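# Put the toy elephant into the toy box

## Task

Pick up the toy elephant and place it inside the child's toy box before she returns from preschool.

## Robot and tools

Robot: two arms, left_arm and right_arm, each with six revolute joints and a two-finger parallel gripper. In the scene frame the origin sits at table height, midway between the nominal arm bases. +x points out over the table, +y toward left_arm, and +z up. The arm names do not match the sides of the camera images. The calibrated bases are left_arm at (+0.029, +0.351, 0) m and right_arm at (+0.027, -0.332, 0) m, each turned only slightly about z. A camera stand stands behind the arms.

Command row: every motion command is built from rows of exactly 14 numbers, even when only one arm moves. The first 7 are for left_arm and the last 7 for right_arm. Within each arm the order is shoulder (joint2), elbow (joint3), wrist yaw (joint5), wrist roll (joint6), wrist pitch (joint4), waist (joint1), then gripper opening. The six joint values are absolute target angles in radians, in the same form as the Joint positions line, not offsets. Stated ranges: shoulder 0.000 to 3.142, elbow 0.000 to 3.142, wrist yaw -1.571 to 1.571, wrist roll -2.094 to 2.094, wrist pitch -1.571 to 1.571, waist -2.618 to 3.054. Real ends can differ by up to 0.059 rad. A target more than 0.059 past a stated end, and farther out than the current angle, is refused. A target past the real end is clipped there, and the result then reports 'joint sent to its limit'. The opening is an absolute value from -1 (closed) to +1 (fully open, pads 0.094 m apart). To leave a gripper unchanged, repeat its current command, because 0 means half open.

Tools:
execute_actions(actions, cameras): actions is a list of actions. Each action is a table of up to 15 rows, one row per 1/30 s step, and a short table repeats its last row to fill 15 steps. Each action lasts 0.5 s. Every control step, a joint's target is kept within 0.339 rad of its measured angle for waist, shoulder and elbow, and within 2.2 rad for the wrist joints. A row that would shift a gripper more than 200 mm is scaled back, so large moves need several actions.
move(target, speed, blend, opening_speed, grip_force, blocking, cameras): target is one 14-number row or a list of up to 15 rows, all absolute joint angles. The joints interpolate together, so the hand follows a curve. Keep the whole list within about 10 s. speed is the peak rad/s of the joint with the farthest to travel, 0.01 to 12.57, default 0.5; give one value or one per target. blend in rad rounds off intermediate waypoints; 0 stops at each. opening_speed (at least 0.2 per second on the -1..+1 scale) ramps the fingers, which helps with soft items. grip_force is newtons per pad, 10 to 50, as one value or one per arm. It stays set, and low values close slowly. blocking=false returns after about 0.5 s, and a later move replaces the running one. Moves neither avoid obstacles nor avoid the other arm. The result adds a 'move:' line: done, off_target (at rest, more than 0.035 rad away), moving, held (a check withheld steps, or clearance stopped the path) or fault.
wait(seconds 0 to 10, cameras): lets time pass while the last commands hold. stop(cameras): brakes a running move. zoom_image(camera, region [x0, y0, x1, y1] in image pixels, origin top-left, at most 504 by 504): enlarges part of the newest image from that camera. read_manual(section): licence text only. finished_scene(scene=1): ends the scene for good, so call it only once the elephant rests in the box with the grippers released.

Cameras: cam_high, cam_low, cam_left_wrist and cam_right_wrist, each 896x504. Images come back with an empty actions list or when named in cameras ('all' means every camera). Calibration matrices are provided. Fixed cameras may be off by a couple of degrees or millimetres, and wrist views can lag while the arm moves.

Result lines: end_effector_position (m) and end_effector_quat_wxyz are in the scene frame and can be off by a few cm. The position is the point between the pads, about 1 cm behind the fingertips. The gripper's fingers point along its +z and close along its y. Joint positions and Joint velocities follow the row order, plus the pad gap in m. Joint targets shows what the joints are currently driven toward; resend it to hold still. Tool commands lists the present gripper commands. grip_measured is the measured opening on the -1..+1 scale. Joint torques are in N m, positive toward larger angles, and include gravity. A 'joint command not followed' line means clearance changed some targets. Calls that ran actions also list joint positions at some steps.

Gripping: the commanded opening acts as a position; force rises by about 1 N per 0.001 below first contact, then jumps to the force limit. Release by commanding well above grip_measured.

Avoid: dropping the elephant from a height, knocking anything off the table, hitting the table or heavy items hard, letting the two arms touch or grip each other (this can end the scene), and straining the wrist camera cables. Do not hold loads stretched out for long: MOTOR HOT appears at 75 °C, at 90 °C the arm folds and stops working, and at 100 °C it goes limp. Every arm stop costs. Objects may get a small push now and then, so check before finishing.

Each tool is called after "Call:" as name([rows], argument=value, ...), one row to a line, values as JSON.

## Session

Call:
execute_actions(actions=[])

Scene clock: 0.00 s.
left_arm: end_effector_position=(+0.4171, +0.4095, +0.1067) grip_measured=+1.000 end_effector_quat_wxyz=(+0.604, -0.058, +0.793, +0.054) | right_arm: end_effector_position=(+0.4257, -0.3794, +0.1324) grip_measured=+1.000 end_effector_quat_wxyz=(+0.626, +0.121, +0.765, -0.085)
Joint names: [shoulder, elbow, wrist yaw, wrist roll, wrist pitch, waist]
Joint positions: left_arm=[1.531 0.313 -0.025 0.009 0.949 0.113 0.094] | right_arm=[1.517 0.37 0.294 0.083 0.936 -0.003 0.094]
Joint velocities: within noise
Joint torques (N m): no reading
Motor temperatures (°C): left_arm=[21 25 21 23 24 24 21] | right_arm=[23 24 20 22 25 23 22]
Heat: left arm: 25 °C; right arm: 25 °C.
Joint targets: left_arm=[1.528 0.316 -0.025 0.010 0.934 0.113] | right_arm=[1.510 0.376 0.295 0.084 0.936 -0.003]
Tool commands: left_gripper/opening=+1.0 right_gripper/opening=+1.0

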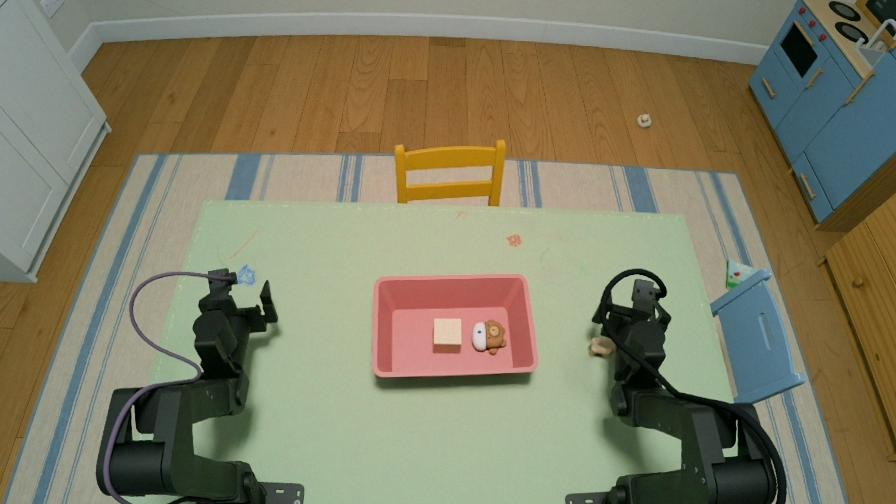

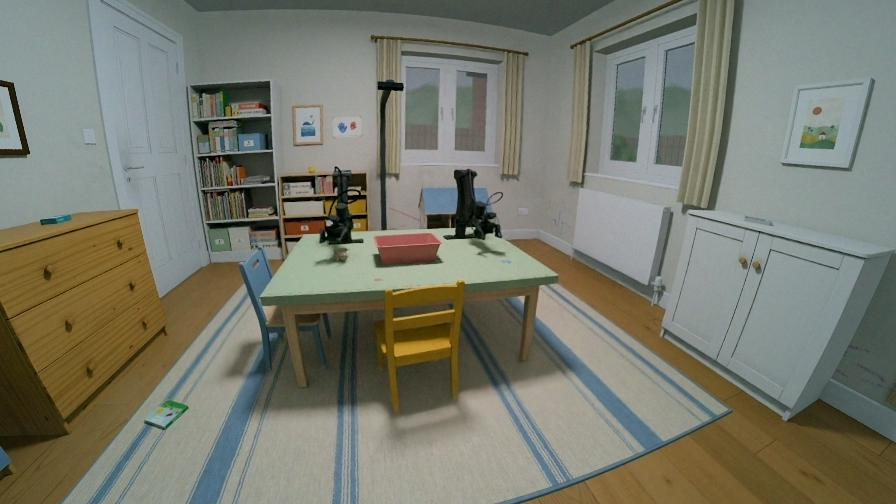

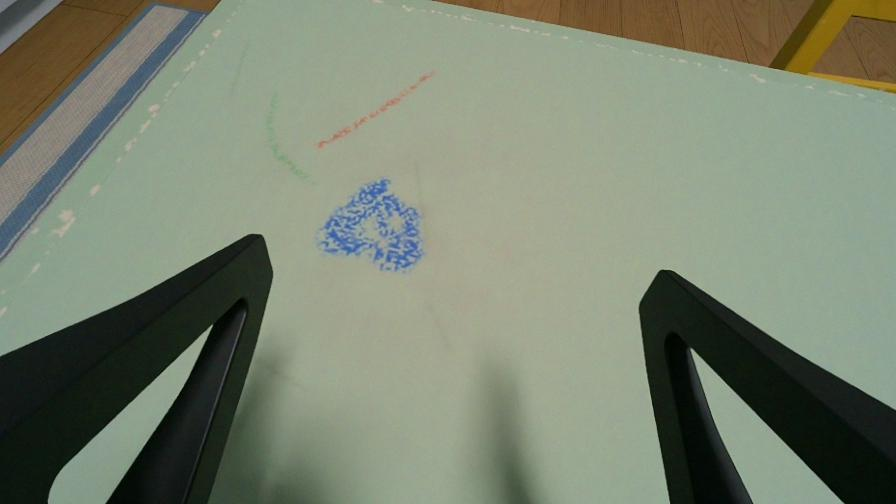

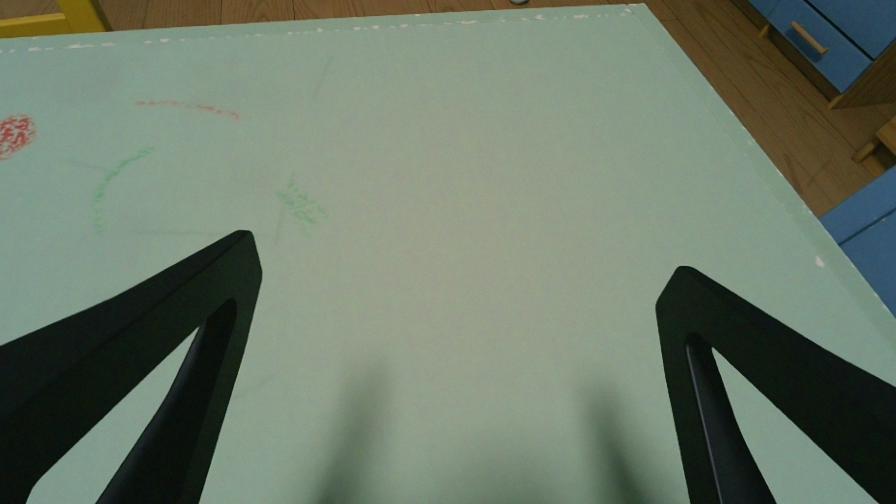

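Call:
zoom_image(camera="cam_high", region=[540, 280, 700, 400])

Call:
zoom_image(camera="cam_low", region=[300, 210, 460, 300])

Call:
zoom_image(camera="cam_high", region=[360, 260, 550, 390])

Scaled by 3.150 from the camera's 896x504 image, which has a finer 1280x720 frame.

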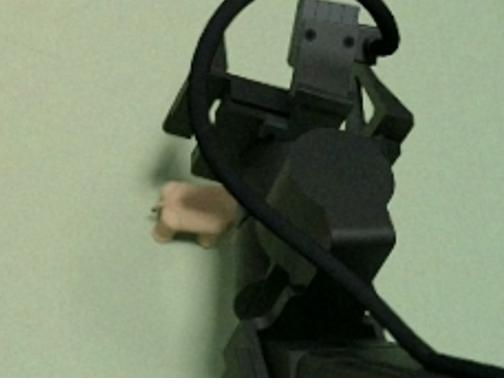

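Scaled by 3.150 from the camera's 896x504 image, which has a finer 1280x720 frame.

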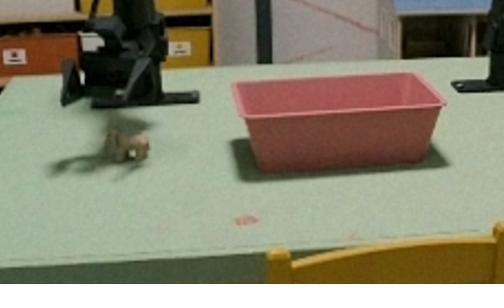

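Scaled by 2.653 from the camera's 896x504 image, which has a finer 1280x720 frame.

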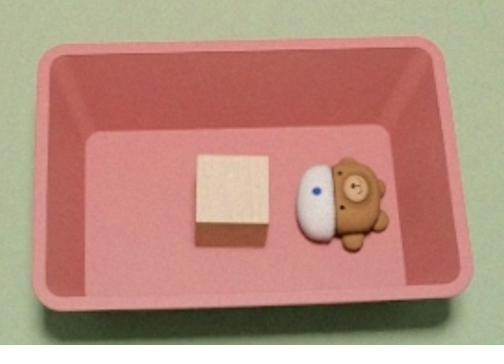

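Call:
move(target=[1.528, 0.316, -0.025, 0.010, 0.934, 0.113, 1.0, 0.9, 0.35, 0.0, 0.0, 0.05, 0.012, 1.0], speed=0.9, cameras=["all"])

Scene clock: 7.70 s.
left_arm: end_effector_position=(+0.4171, +0.4095, +0.1067) grip_measured=+1.000 end_effector_quat_wxyz=(+0.604, -0.058, +0.793, +0.054) | right_arm: end_effector_position=(+0.3512, -0.3296, +0.1417) grip_measured=+1.000 end_effector_quat_wxyz=(+0.530, +0.008, +0.848, +0.003)
Joint names: [shoulder, elbow, wrist yaw, wrist roll, wrist pitch, waist]
Joint positions: left_arm=[1.531 0.313 -0.025 0.009 0.949 0.113 0.094] | right_arm=[0.914 0.368 0.01 0.02 0.092 -0.003 0.094]
Joint torques (N m): left_arm=[-5.82 5.93 0.04 0.01 2.22 -0.03] | right_arm=[-2.77 4.57 -0.1 -0.09 1.48 0.31]
Heat: left arm: 26 °C; right arm: 26 °C.
Joint targets: left_arm=[1.528 0.316 -0.025 0.010 0.934 0.113] | right_arm=[0.900 0.348 0.002 0.011 0.051 0.002]
move: off_target (right_arm); right_arm: the wrist pitch is farthest, 0.042 rad from its target
camera_calibration:
cam_right_wrist: T_world_to_cam=[[0.0508898, -0.996396, 0.0678578, -0.35073], [-0.935012, -0.0714105, -0.347352, 0.361678], [0.350946, -0.0457712, -0.935276, 0.0910556], [0, 0, 0, 1]] pos_world=[0.324066, -0.31947, 0.234592]

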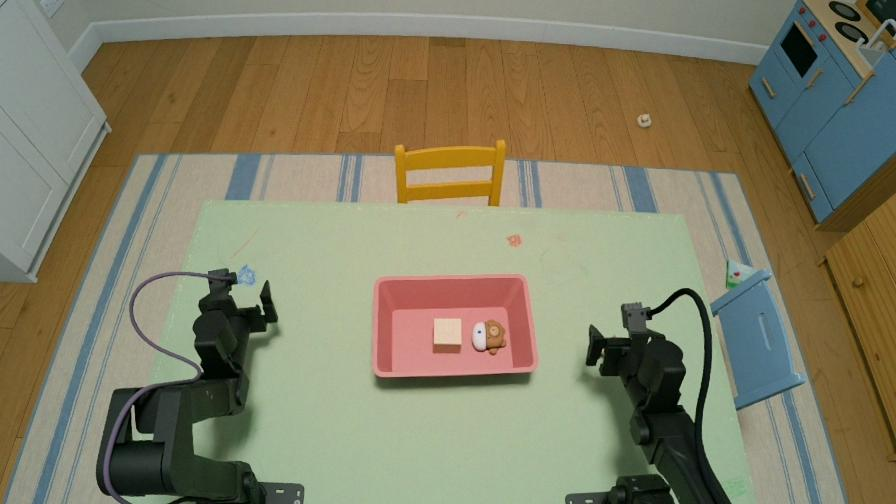

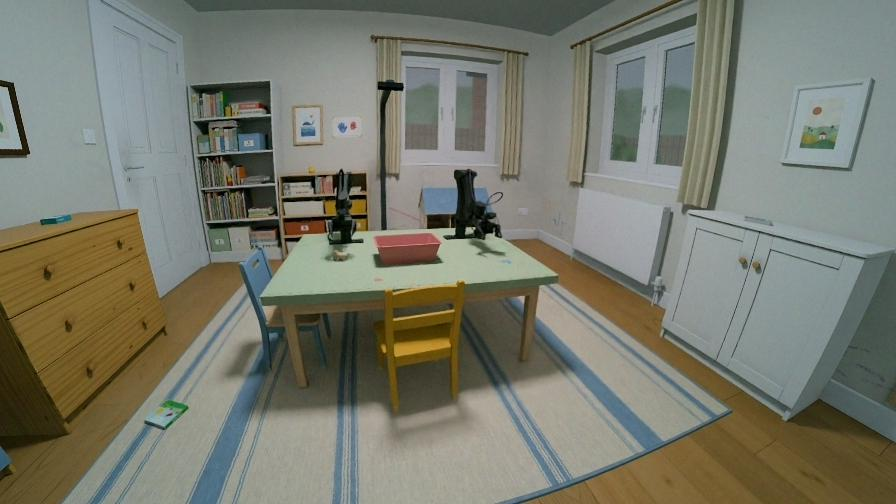

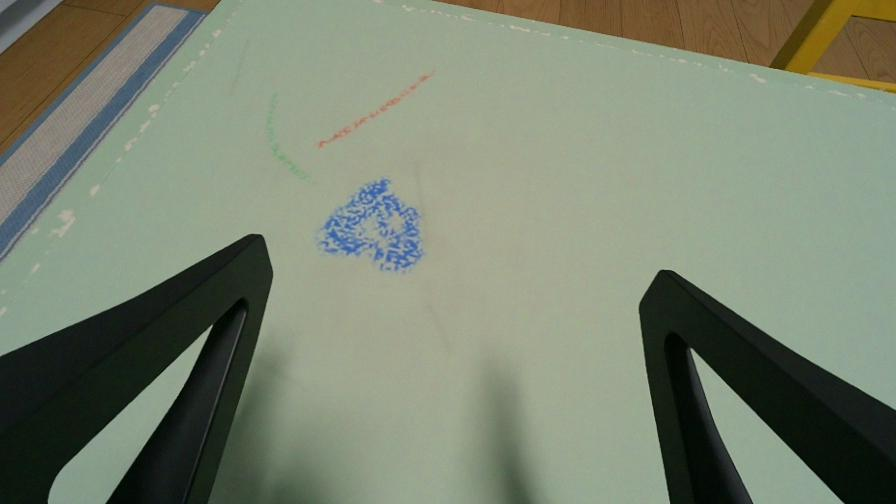

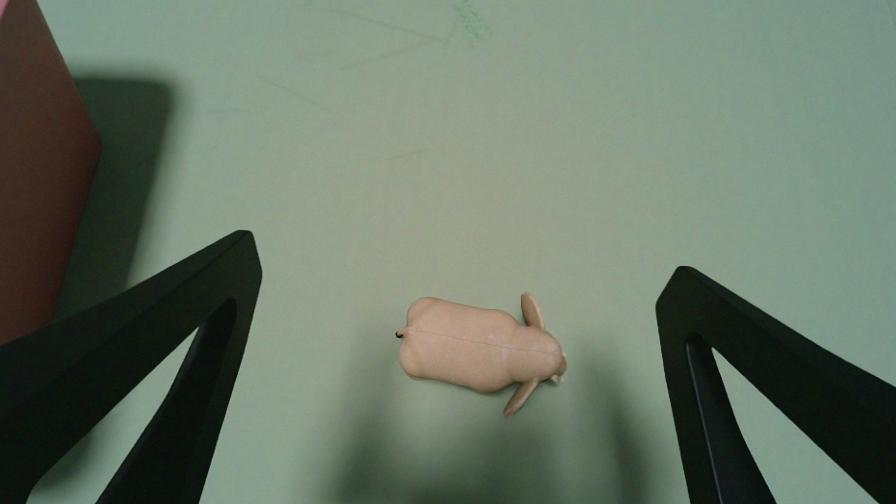

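Call:
zoom_image(camera="cam_low", region=[315, 235, 365, 270])

Call:
zoom_image(camera="cam_right_wrist", region=[350, 260, 610, 440])

Call:
zoom_image(camera="cam_low", region=[360, 220, 460, 280])

Scaled by 10.080 from the camera's 896x504 image, which has a finer 1280x720 frame.

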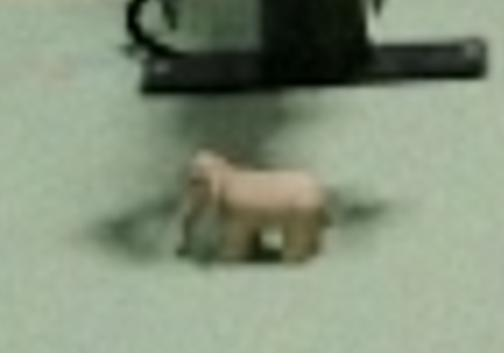

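Scaled by 1.938 from the camera's 896x504 image, which has a finer 1280x720 frame.

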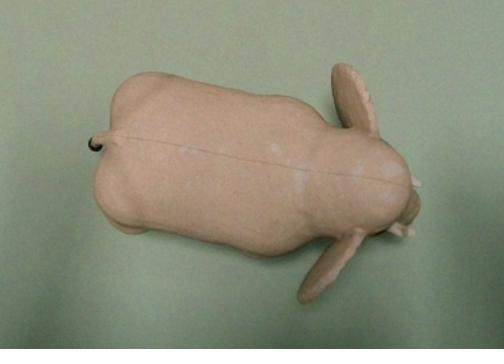

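Scaled by 5.040 from the camera's 896x504 image, which has a finer 1280x720 frame.

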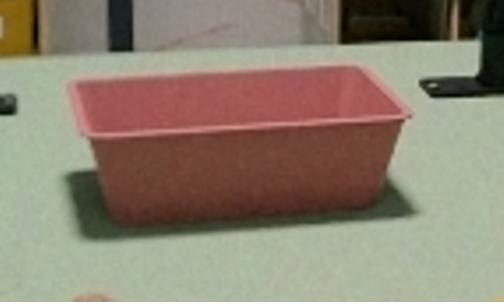

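Call:
move(target=[1.528, 0.316, -0.025, 0.010, 0.934, 0.113, 1.0, 1.588, 1.275, 0.0, 1.705, -1.05, -0.02, 1.0], speed=1.2, cameras=["cam_high", "cam_right_wrist"])

Scene clock: 20.50 s.
left_arm: end_effector_position=(+0.4171, +0.4095, +0.1067) grip_measured=+1.000 end_effector_quat_wxyz=(+0.604, -0.058, +0.793, +0.054) | right_arm: end_effector_position=(+0.3529, -0.3280, +0.1150) grip_measured=+1.000 end_effector_quat_wxyz=(+0.073, +0.738, +0.665, +0.082)
Joint names: [shoulder, elbow, wrist yaw, wrist roll, wrist pitch, waist]
Joint positions: left_arm=[1.531 0.313 -0.025 0.009 0.949 0.113 0.094] | right_arm=[1.574 1.242 0.001 1.683 -1.02 -0.003 0.094]
Joint torques (N m): left_arm=[-5.87 5.93 0.04 -0.01 2.23 -0.01] | right_arm=[-5.5 7.8 -0.06 0.09 0.55 -0.65]
Heat: left arm: 27 °C; right arm: 26 °C.
Joint targets: left_arm=[1.528 0.316 -0.025 0.010 0.934 0.113] | right_arm=[1.588 1.276 -0.002 1.694 -1.048 -0.010]
move: done
camera_calibration:
cam_right_wrist: T_world_to_cam=[[-0.971804, 0.00410332, -0.235754, 0.376563], [-0.159397, 0.725343, 0.669679, 0.224762], [0.17375, 0.688375, -0.704237, 0.342203], [0, 0, 0, 1]] pos_world=[0.342314, -0.400139, 0.179249]
Images, in order (width x height): cam_high 896x504, cam_right_wrist 896x504.

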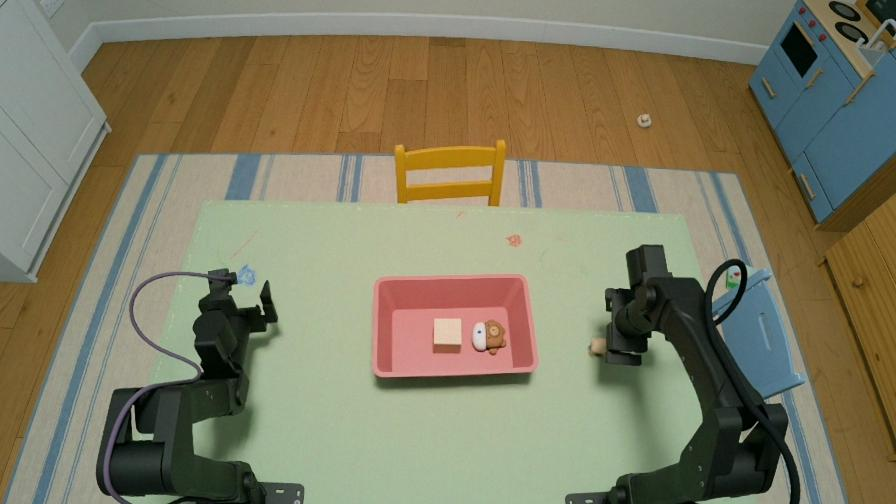

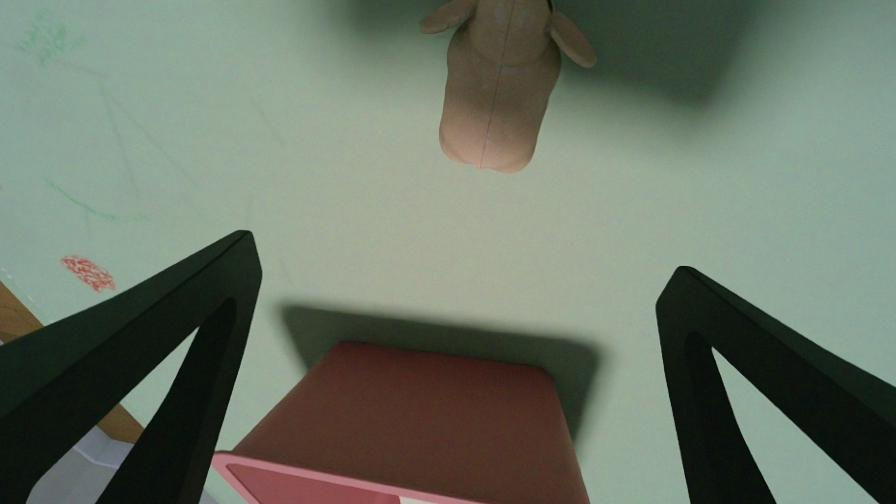

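Call:
move(target=[1.528, 0.316, -0.025, 0.010, 0.934, 0.113, 1.0, 1.690, 1.032, 0.0, 1.735, -0.692, -0.03, 1.0], speed=0.4, cameras=["cam_low", "cam_right_wrist"])

Scene clock: 23.63 s.
left_arm: end_effector_position=(+0.4171, +0.4095, +0.1067) grip_measured=+1.000 end_effector_quat_wxyz=(+0.604, -0.058, +0.793, +0.054) | right_arm: end_effector_position=(+0.3646, -0.3351, +0.0406) grip_measured=+1.000 end_effector_quat_wxyz=(+0.075, +0.759, +0.642, +0.086)
Joint names: [shoulder, elbow, wrist yaw, wrist roll, wrist pitch, waist]
Joint positions: left_arm=[1.531 0.313 -0.025 0.009 0.949 0.113 0.094] | right_arm=[1.678 1.046 0.001 1.724 -0.71 -0.024 0.094]
Joint torques (N m): left_arm=[-5.86 5.97 0.04 -0.01 2.21 -0.02] | right_arm=[-6.17 3.95 -0.03 0.12 0.99 -0.54]
Heat: left arm: 27 °C; right arm: 26 °C.
Joint targets: left_arm=[1.528 0.316 -0.025 0.010 0.934 0.113] | right_arm=[1.690 1.031 0.000 1.735 -0.692 -0.030]
move: done
camera_calibration:
cam_right_wrist: T_world_to_cam=[[-0.967382, 0.0662983, -0.244491, 0.389985], [-0.120724, 0.727839, 0.675037, 0.26813], [0.222704, 0.682535, -0.696095, 0.272704], [0, 0, 0, 1]] pos_world=[0.348902, -0.407141, 0.104178]
Images, in order (width x height): cam_low 896x504, cam_right_wrist 896x504.

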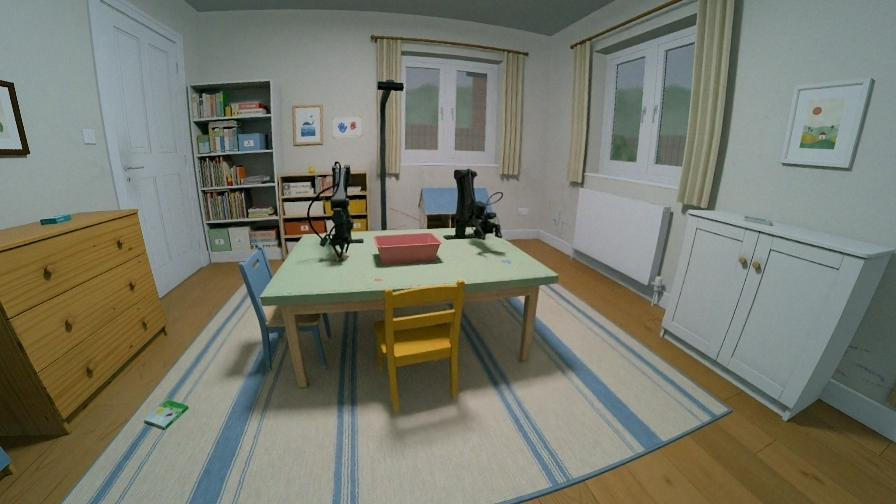

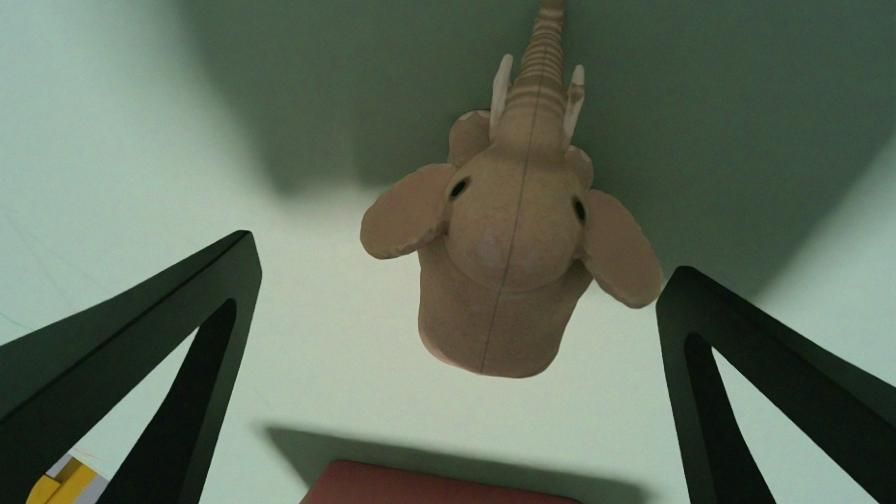

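Call:
move([
  [1.528, 0.316, -0.025, 0.010, 0.934, 0.113, 1.0, 1.680, 0.984, 0.0, 1.735, -0.663, -0.03, 0.3],
  [1.528, 0.316, -0.025, 0.010, 0.934, 0.113, 1.0, 1.680, 0.984, 0.0, 1.735, -0.663, -0.03, -0.35],
], speed=0.3, grip_force=30, cameras=["cam_low", "cam_right_wrist"])

Scene clock: 28.93 s.
left_arm: end_effector_position=(+0.4171, +0.4095, +0.1067) grip_measured=+1.000 end_effector_quat_wxyz=(+0.604, -0.058, +0.793, +0.054) | right_arm: end_effector_position=(+0.3584, -0.3350, +0.0296) grip_measured=-0.309 end_effector_quat_wxyz=(+0.073, +0.759, +0.641, +0.084)
Joint names: [shoulder, elbow, wrist yaw, wrist roll, wrist pitch, waist]
Joint positions: left_arm=[1.531 0.313 -0.025 0.009 0.949 0.113 0.094] | right_arm=[1.678 1 0.001 1.726 -0.67 -0.024 0.032]
Joint torques (N m): left_arm=[-5.87 5.96 0.03 0 2.22 0.03] | right_arm=[-6.79 3.79 -0.03 0.11 0.87 -0.49]
Heat: left arm: 27 °C; right arm: 26 °C.
Joint targets: left_arm=[1.528 0.316 -0.025 0.010 0.934 0.113] | right_arm=[1.680 0.984 0.000 1.736 -0.663 -0.030]
grip_force (N): 30, 30
move: done
camera_calibration:
cam_right_wrist: T_world_to_cam=[[-0.968763, 0.0678497, -0.238528, 0.382154], [-0.1155, 0.727709, 0.676091, 0.272768], [0.219451, 0.682522, -0.697141, 0.267565], [0, 0, 0, 1]] pos_world=[0.343003, -0.407044, 0.0932681]
Images, in order (width x height): cam_low 896x504, cam_right_wrist 896x504.

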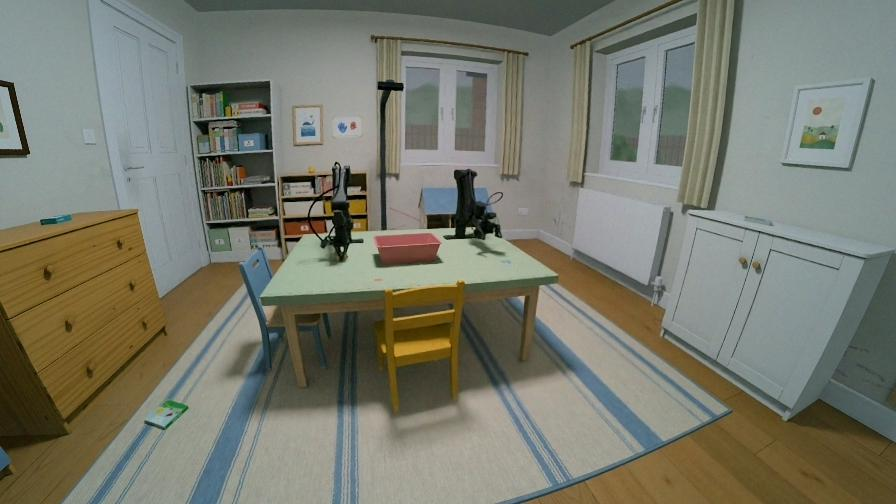

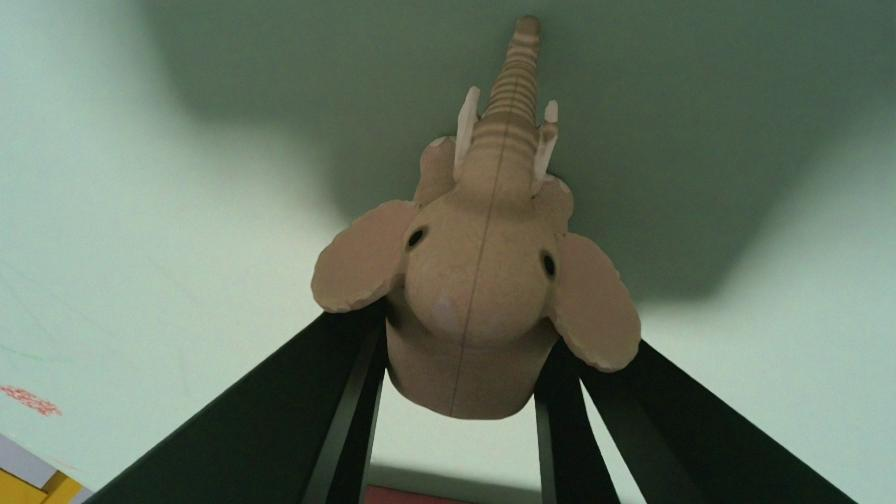

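Call:
move([
  [1.528, 0.316, -0.025, 0.010, 0.934, 0.113, 1.0, 1.590, 1.42, 0.0, 1.735, -1.19, -0.03, -0.35],
  [1.528, 0.316, -0.025, 0.010, 0.934, 0.113, 1.0, 2.290, 2.382, 0.0, 1.04, -1.355, 0.875, -0.35],
], speed=[0.7, 0.8], blend=[0.2, 0], cameras=["cam_high", "cam_low", "cam_right_wrist"])

Scene clock: 35.33 s.
left_arm: end_effector_position=(+0.4171, +0.4095, +0.1067) grip_measured=+1.000 end_effector_quat_wxyz=(+0.604, -0.058, +0.793, +0.054) | right_arm: end_effector_position=(+0.3515, +0.0591, +0.1580) grip_measured=-0.311 end_effector_quat_wxyz=(+0.085, +0.094, +0.983, +0.130)
Joint names: [shoulder, elbow, wrist yaw, wrist roll, wrist pitch, waist]
Joint positions: left_arm=[1.531 0.313 -0.025 0.009 0.949 0.113 0.094] | right_arm=[2.277 2.347 -0.008 1.063 -1.33 0.861 0.032]
Joint torques (N m): left_arm=[-5.82 5.9 0.04 -0.01 2.23 -0.01] | right_arm=[-11.11 7.76 0.08 -0.12 0.72 0.01]
Heat: left arm: 27 °C; right arm: 26 °C.
Joint targets: left_arm=[1.528 0.316 -0.025 0.010 0.934 0.113] | right_arm=[2.292 2.382 0.000 1.051 -1.356 0.861]
grip_force (N): 30, 30
move: done
camera_calibration:
cam_right_wrist: T_world_to_cam=[[-0.061297, -0.959842, -0.273762, 0.126646], [-0.842993, -0.097071, 0.529093, 0.22602], [-0.53442, 0.263212, -0.80319, 0.396026], [0, 0, 0, 1]] pos_world=[0.409941, 0.0392616, 0.23317]
Images, in order (width x height): cam_high 896x504, cam_low 896x504, cam_right_wrist 896x504.

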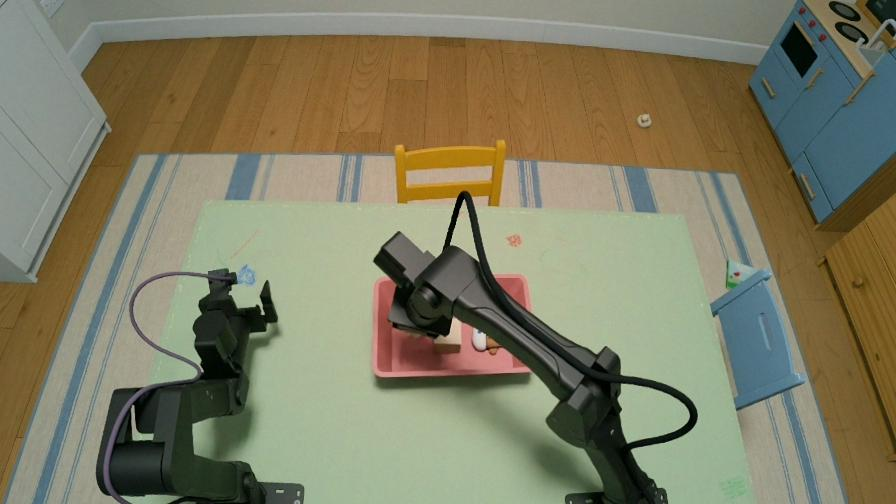

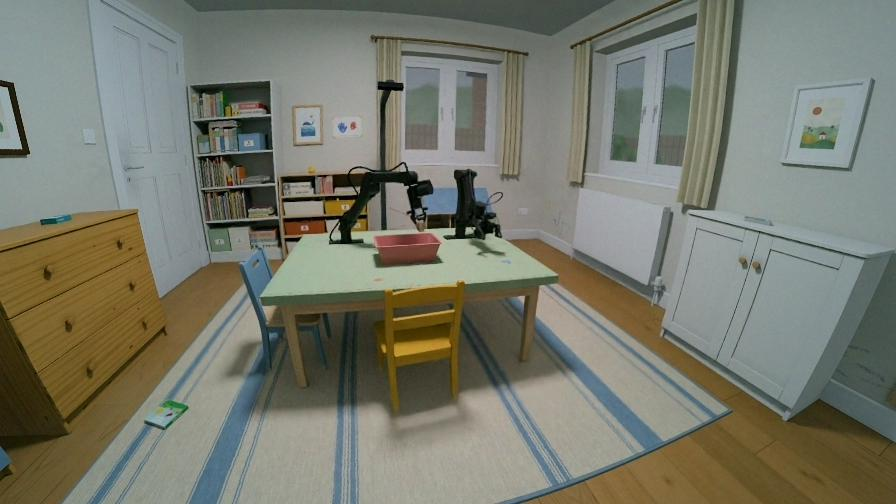

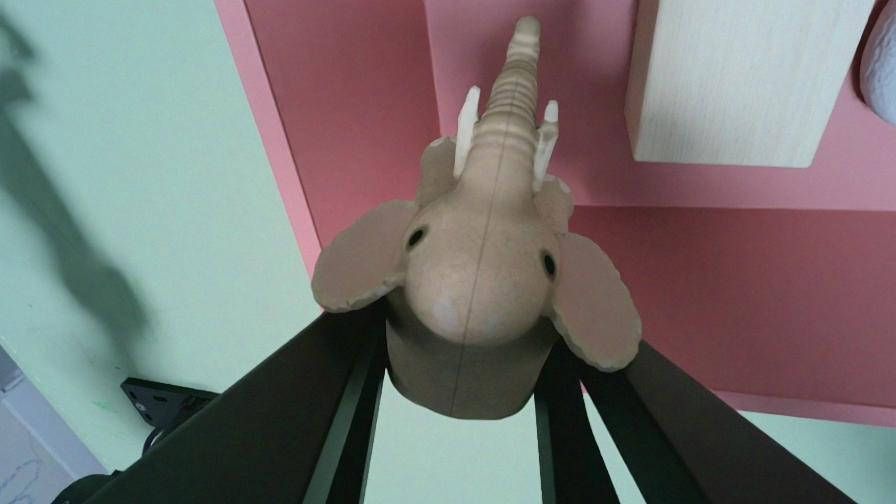

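Call:
move(target=[1.528, 0.316, -0.025, 0.010, 0.934, 0.113, 1.0, 2.421, 2.158, 0.0, 1.05, -1.131, 0.886, -0.35], speed=0.3, cameras=["cam_high", "cam_right_wrist"])

Scene clock: 38.10 s.
left_arm: end_effector_position=(+0.4171, +0.4095, +0.1067) grip_measured=+1.000 end_effector_quat_wxyz=(+0.604, -0.058, +0.793, +0.054) | right_arm: end_effector_position=(+0.3459, +0.0696, +0.0496) grip_measured=-0.311 end_effector_quat_wxyz=(+0.047, +0.082, +0.993, +0.077)
Joint names: [shoulder, elbow, wrist yaw, wrist roll, wrist pitch, waist]
Joint positions: left_arm=[1.531 0.313 -0.025 0.009 0.949 0.113 0.094] | right_arm=[2.407 2.169 -0.008 1.059 -1.153 0.882 0.032]
Joint torques (N m): left_arm=[-5.82 5.93 0.04 0 2.23 -0.1] | right_arm=[-12.12 4.41 0.08 -0.08 0.96 0.39]
Heat: left arm: 27 °C; right arm: 26 °C.
Joint targets: left_arm=[1.528 0.316 -0.025 0.010 0.934 0.113] | right_arm=[2.421 2.157 0.000 1.049 -1.130 0.887]
grip_force (N): 30, 30
move: done
camera_calibration:
cam_right_wrist: T_world_to_cam=[[-0.054526, -0.984094, -0.169074, 0.100859], [-0.793881, -0.0599746, 0.605108, 0.256379], [-0.605623, 0.167218, -0.777984, 0.333276], [0, 0, 0, 1]] pos_world=[0.410874, 0.0589009, 0.121199]
Images, in order (width x height): cam_high 896x504, cam_right_wrist 896x504.

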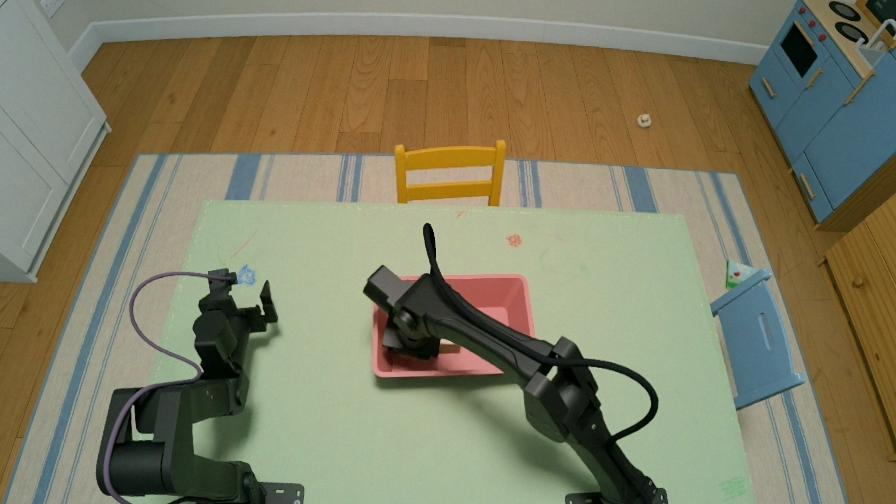

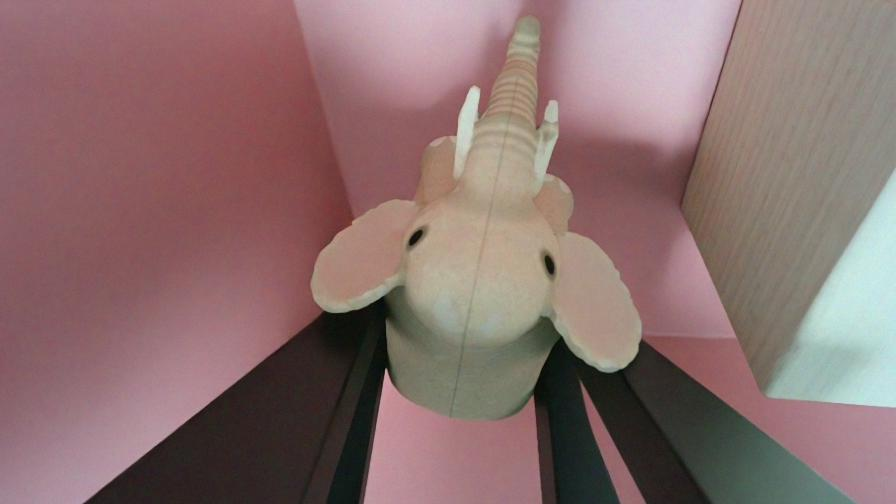

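Call:
move(target=[1.528, 0.316, -0.025, 0.010, 0.934, 0.113, 1.0, 2.420, 2.097, 0.0, 1.05, -1.069, 0.886, -0.35], speed=0.1, cameras=["cam_right_wrist"])

Scene clock: 39.67 s.
left_arm: end_effector_position=(+0.4171, +0.4095, +0.1067) grip_measured=+1.000 end_effector_quat_wxyz=(+0.604, -0.058, +0.793, +0.054) | right_arm: end_effector_position=(+0.3457, +0.0693, +0.0368) grip_measured=-0.311 end_effector_quat_wxyz=(+0.047, +0.078, +0.993, +0.076)
Joint names: [shoulder, elbow, wrist yaw, wrist roll, wrist pitch, waist]
Joint positions: left_arm=[1.531 0.313 -0.025 0.009 0.949 0.113 0.094] | right_arm=[2.407 2.118 -0.008 1.051 -1.103 0.882 0.032]
Joint torques (N m): left_arm=[-5.83 5.89 0.04 0.01 2.23 -0.08] | right_arm=[-12.26 3.75 0.07 -0.07 1.07 0.23]
Heat: left arm: 27 °C; right arm: 26 °C.
Joint targets: left_arm=[1.528 0.316 -0.025 0.010 0.934 0.113] | right_arm=[2.420 2.097 0.000 1.042 -1.068 0.886]
grip_force (N): 30, 30
move: done
camera_calibration:
cam_right_wrist: T_world_to_cam=[[-0.0468484, -0.984621, -0.168303, 0.0958778], [-0.794081, -0.0655069, 0.604271, 0.264421], [-0.606003, 0.161956, -0.778801, 0.323756], [0, 0, 0, 1]] pos_world=[0.410661, 0.0592905, 0.108496]
Images, in order (width x height): cam_right_wrist 896x504.

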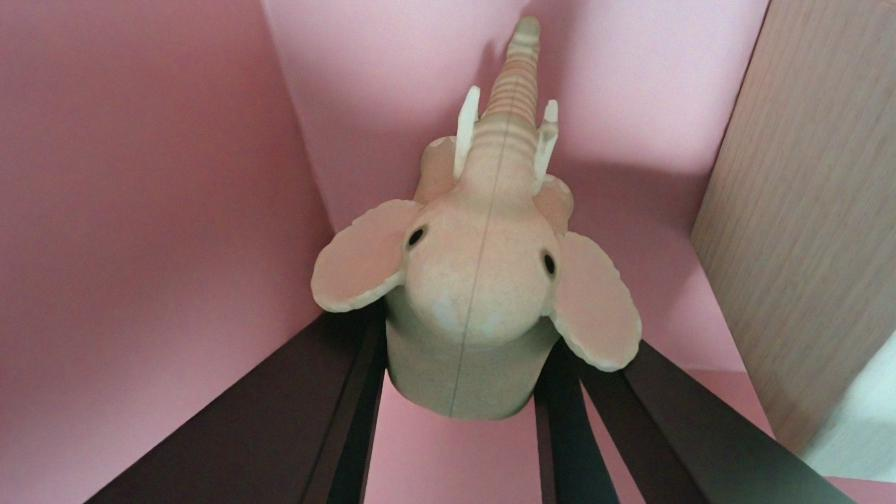

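Call:
move(target=[1.528, 0.316, -0.025, 0.010, 0.934, 0.113, 1.0, 2.420, 2.072, 0.0, 1.05, -1.043, 0.886, -0.35], speed=0.06, cameras=["cam_right_wrist"])

Scene clock: 40.60 s.
left_arm: end_effector_position=(+0.4171, +0.4095, +0.1067) grip_measured=+1.000 end_effector_quat_wxyz=(+0.604, -0.058, +0.793, +0.054) | right_arm: end_effector_position=(+0.3457, +0.0693, +0.0352) grip_measured=-0.311 end_effector_quat_wxyz=(+0.048, +0.076, +0.993, +0.077)
Joint names: [shoulder, elbow, wrist yaw, wrist roll, wrist pitch, waist]
Joint positions: left_arm=[1.531 0.313 -0.025 0.009 0.949 0.113 0.094] | right_arm=[2.405 2.109 -0.008 1.048 -1.093 0.882 0.032]
Joint torques (N m): left_arm=[-5.87 5.91 0.04 0.01 2.21 -0.03] | right_arm=[-12.22 2.69 0.08 -0.01 1.23 0.24]
Heat: left arm: 27 °C; right arm: 26 °C.
Joint targets: left_arm=[1.528 0.316 -0.025 0.010 0.934 0.113] | right_arm=[2.418 2.073 0.000 1.047 -1.043 0.886]
grip_force (N): 30, 30
move: off_target (right_arm); right_arm: the wrist pitch is farthest, 0.050 rad from its target
camera_calibration:
cam_right_wrist: T_world_to_cam=[[-0.0436762, -0.984611, -0.169216, 0.0945141], [-0.794728, -0.0683958, 0.6031, 0.265893], [-0.605392, 0.160822, -0.77951, 0.322462], [0, 0, 0, 1]] pos_world=[0.410657, 0.0593867, 0.106996]
Images, in order (width x height): cam_right_wrist 896x504.

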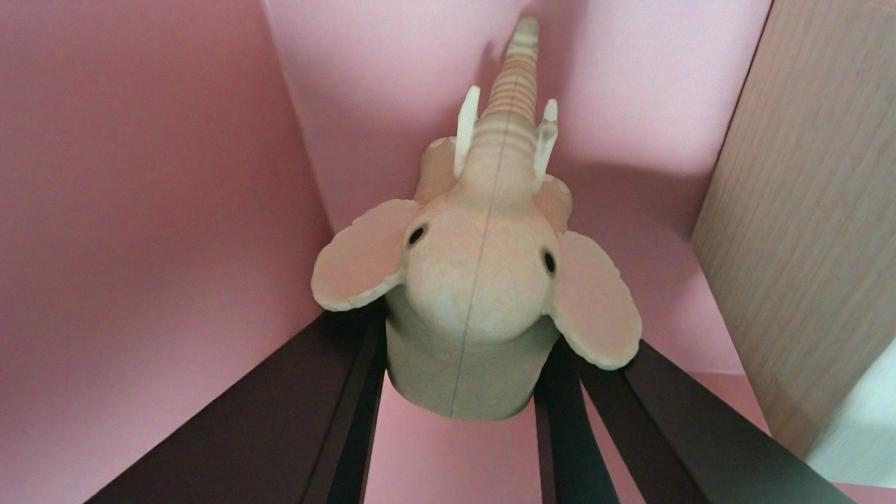

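Call:
move([
  [1.528, 0.316, -0.025, 0.010, 0.934, 0.113, 1.0, 2.418, 2.085, 0.0, 1.047, -1.056, 0.886, 0.3],
  [1.528, 0.316, -0.025, 0.010, 0.934, 0.113, 1.0, 2.362, 2.295, 0.0, 1.047, -1.278, 0.886, 0.3],
  [1.528, 0.316, -0.025, 0.010, 0.934, 0.113, 1.0, 2.270, 2.382, 0.0, 1.047, -1.355, 0.886, 0.3],
], speed=[0.3, 0.25, 0.4], blend=[0, 0.04, 0], opening_speed=0.5, cameras=["cam_high", "cam_right_wrist"])

Scene clock: 45.47 s.
left_arm: end_effector_position=(+0.4171, +0.4095, +0.1067) grip_measured=+1.000 end_effector_quat_wxyz=(+0.604, -0.058, +0.793, +0.054) | right_arm: end_effector_position=(+0.3417, +0.0714, +0.1555) grip_measured=+0.298 end_effector_quat_wxyz=(+0.084, +0.076, +0.985, +0.131)
Joint names: [shoulder, elbow, wrist yaw, wrist roll, wrist pitch, waist]
Joint positions: left_arm=[1.531 0.313 -0.025 0.009 0.949 0.113 0.094] | right_arm=[2.292 2.362 -0.007 1.059 -1.328 0.891 0.061]
Joint torques (N m): left_arm=[-5.81 5.97 0.06 0 2.22 -0.01] | right_arm=[-13.89 6.56 0.06 0 0.71 0.24]
Heat: left arm: 28 °C; right arm: 27 °C.
Joint targets: left_arm=[1.528 0.316 -0.025 0.010 0.934 0.113] | right_arm=[2.272 2.381 0.000 1.058 -1.356 0.895]
grip_force (N): 30, 30
move: done
camera_calibration:
cam_right_wrist: T_world_to_cam=[[-0.0272241, -0.961533, -0.273337, 0.125564], [-0.840872, -0.125834, 0.526403, 0.222057], [-0.540549, 0.244172, -0.8051, 0.389311], [0, 0, 0, 1]] pos_world=[0.400581, 0.053617, 0.230864]
Images, in order (width x height): cam_high 896x504, cam_right_wrist 896x504.

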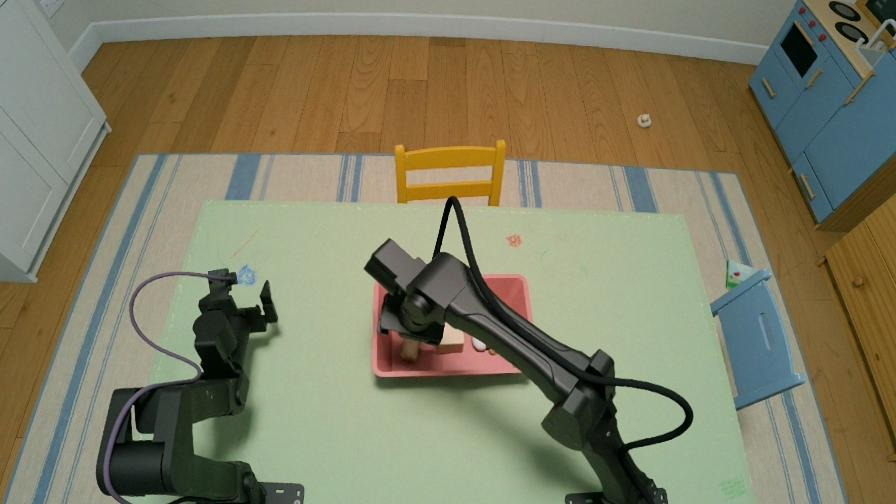

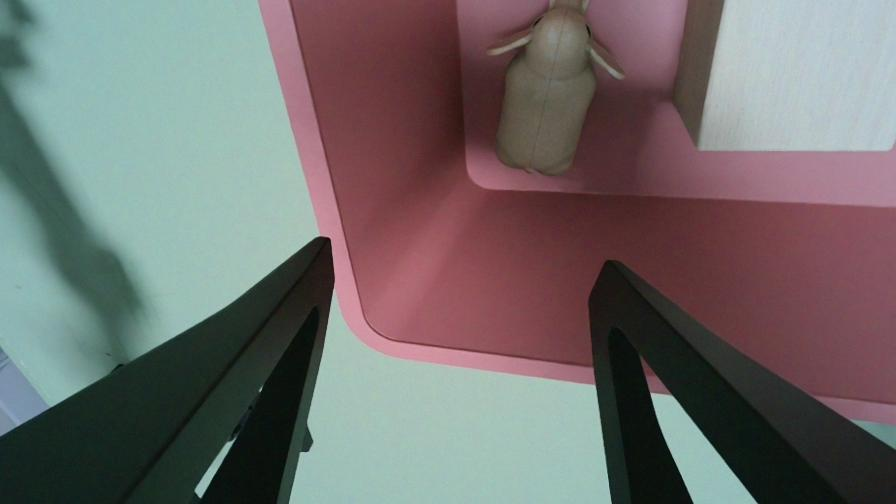

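Call:
finished_scene(scene=1)

The scene is finished: the task was done.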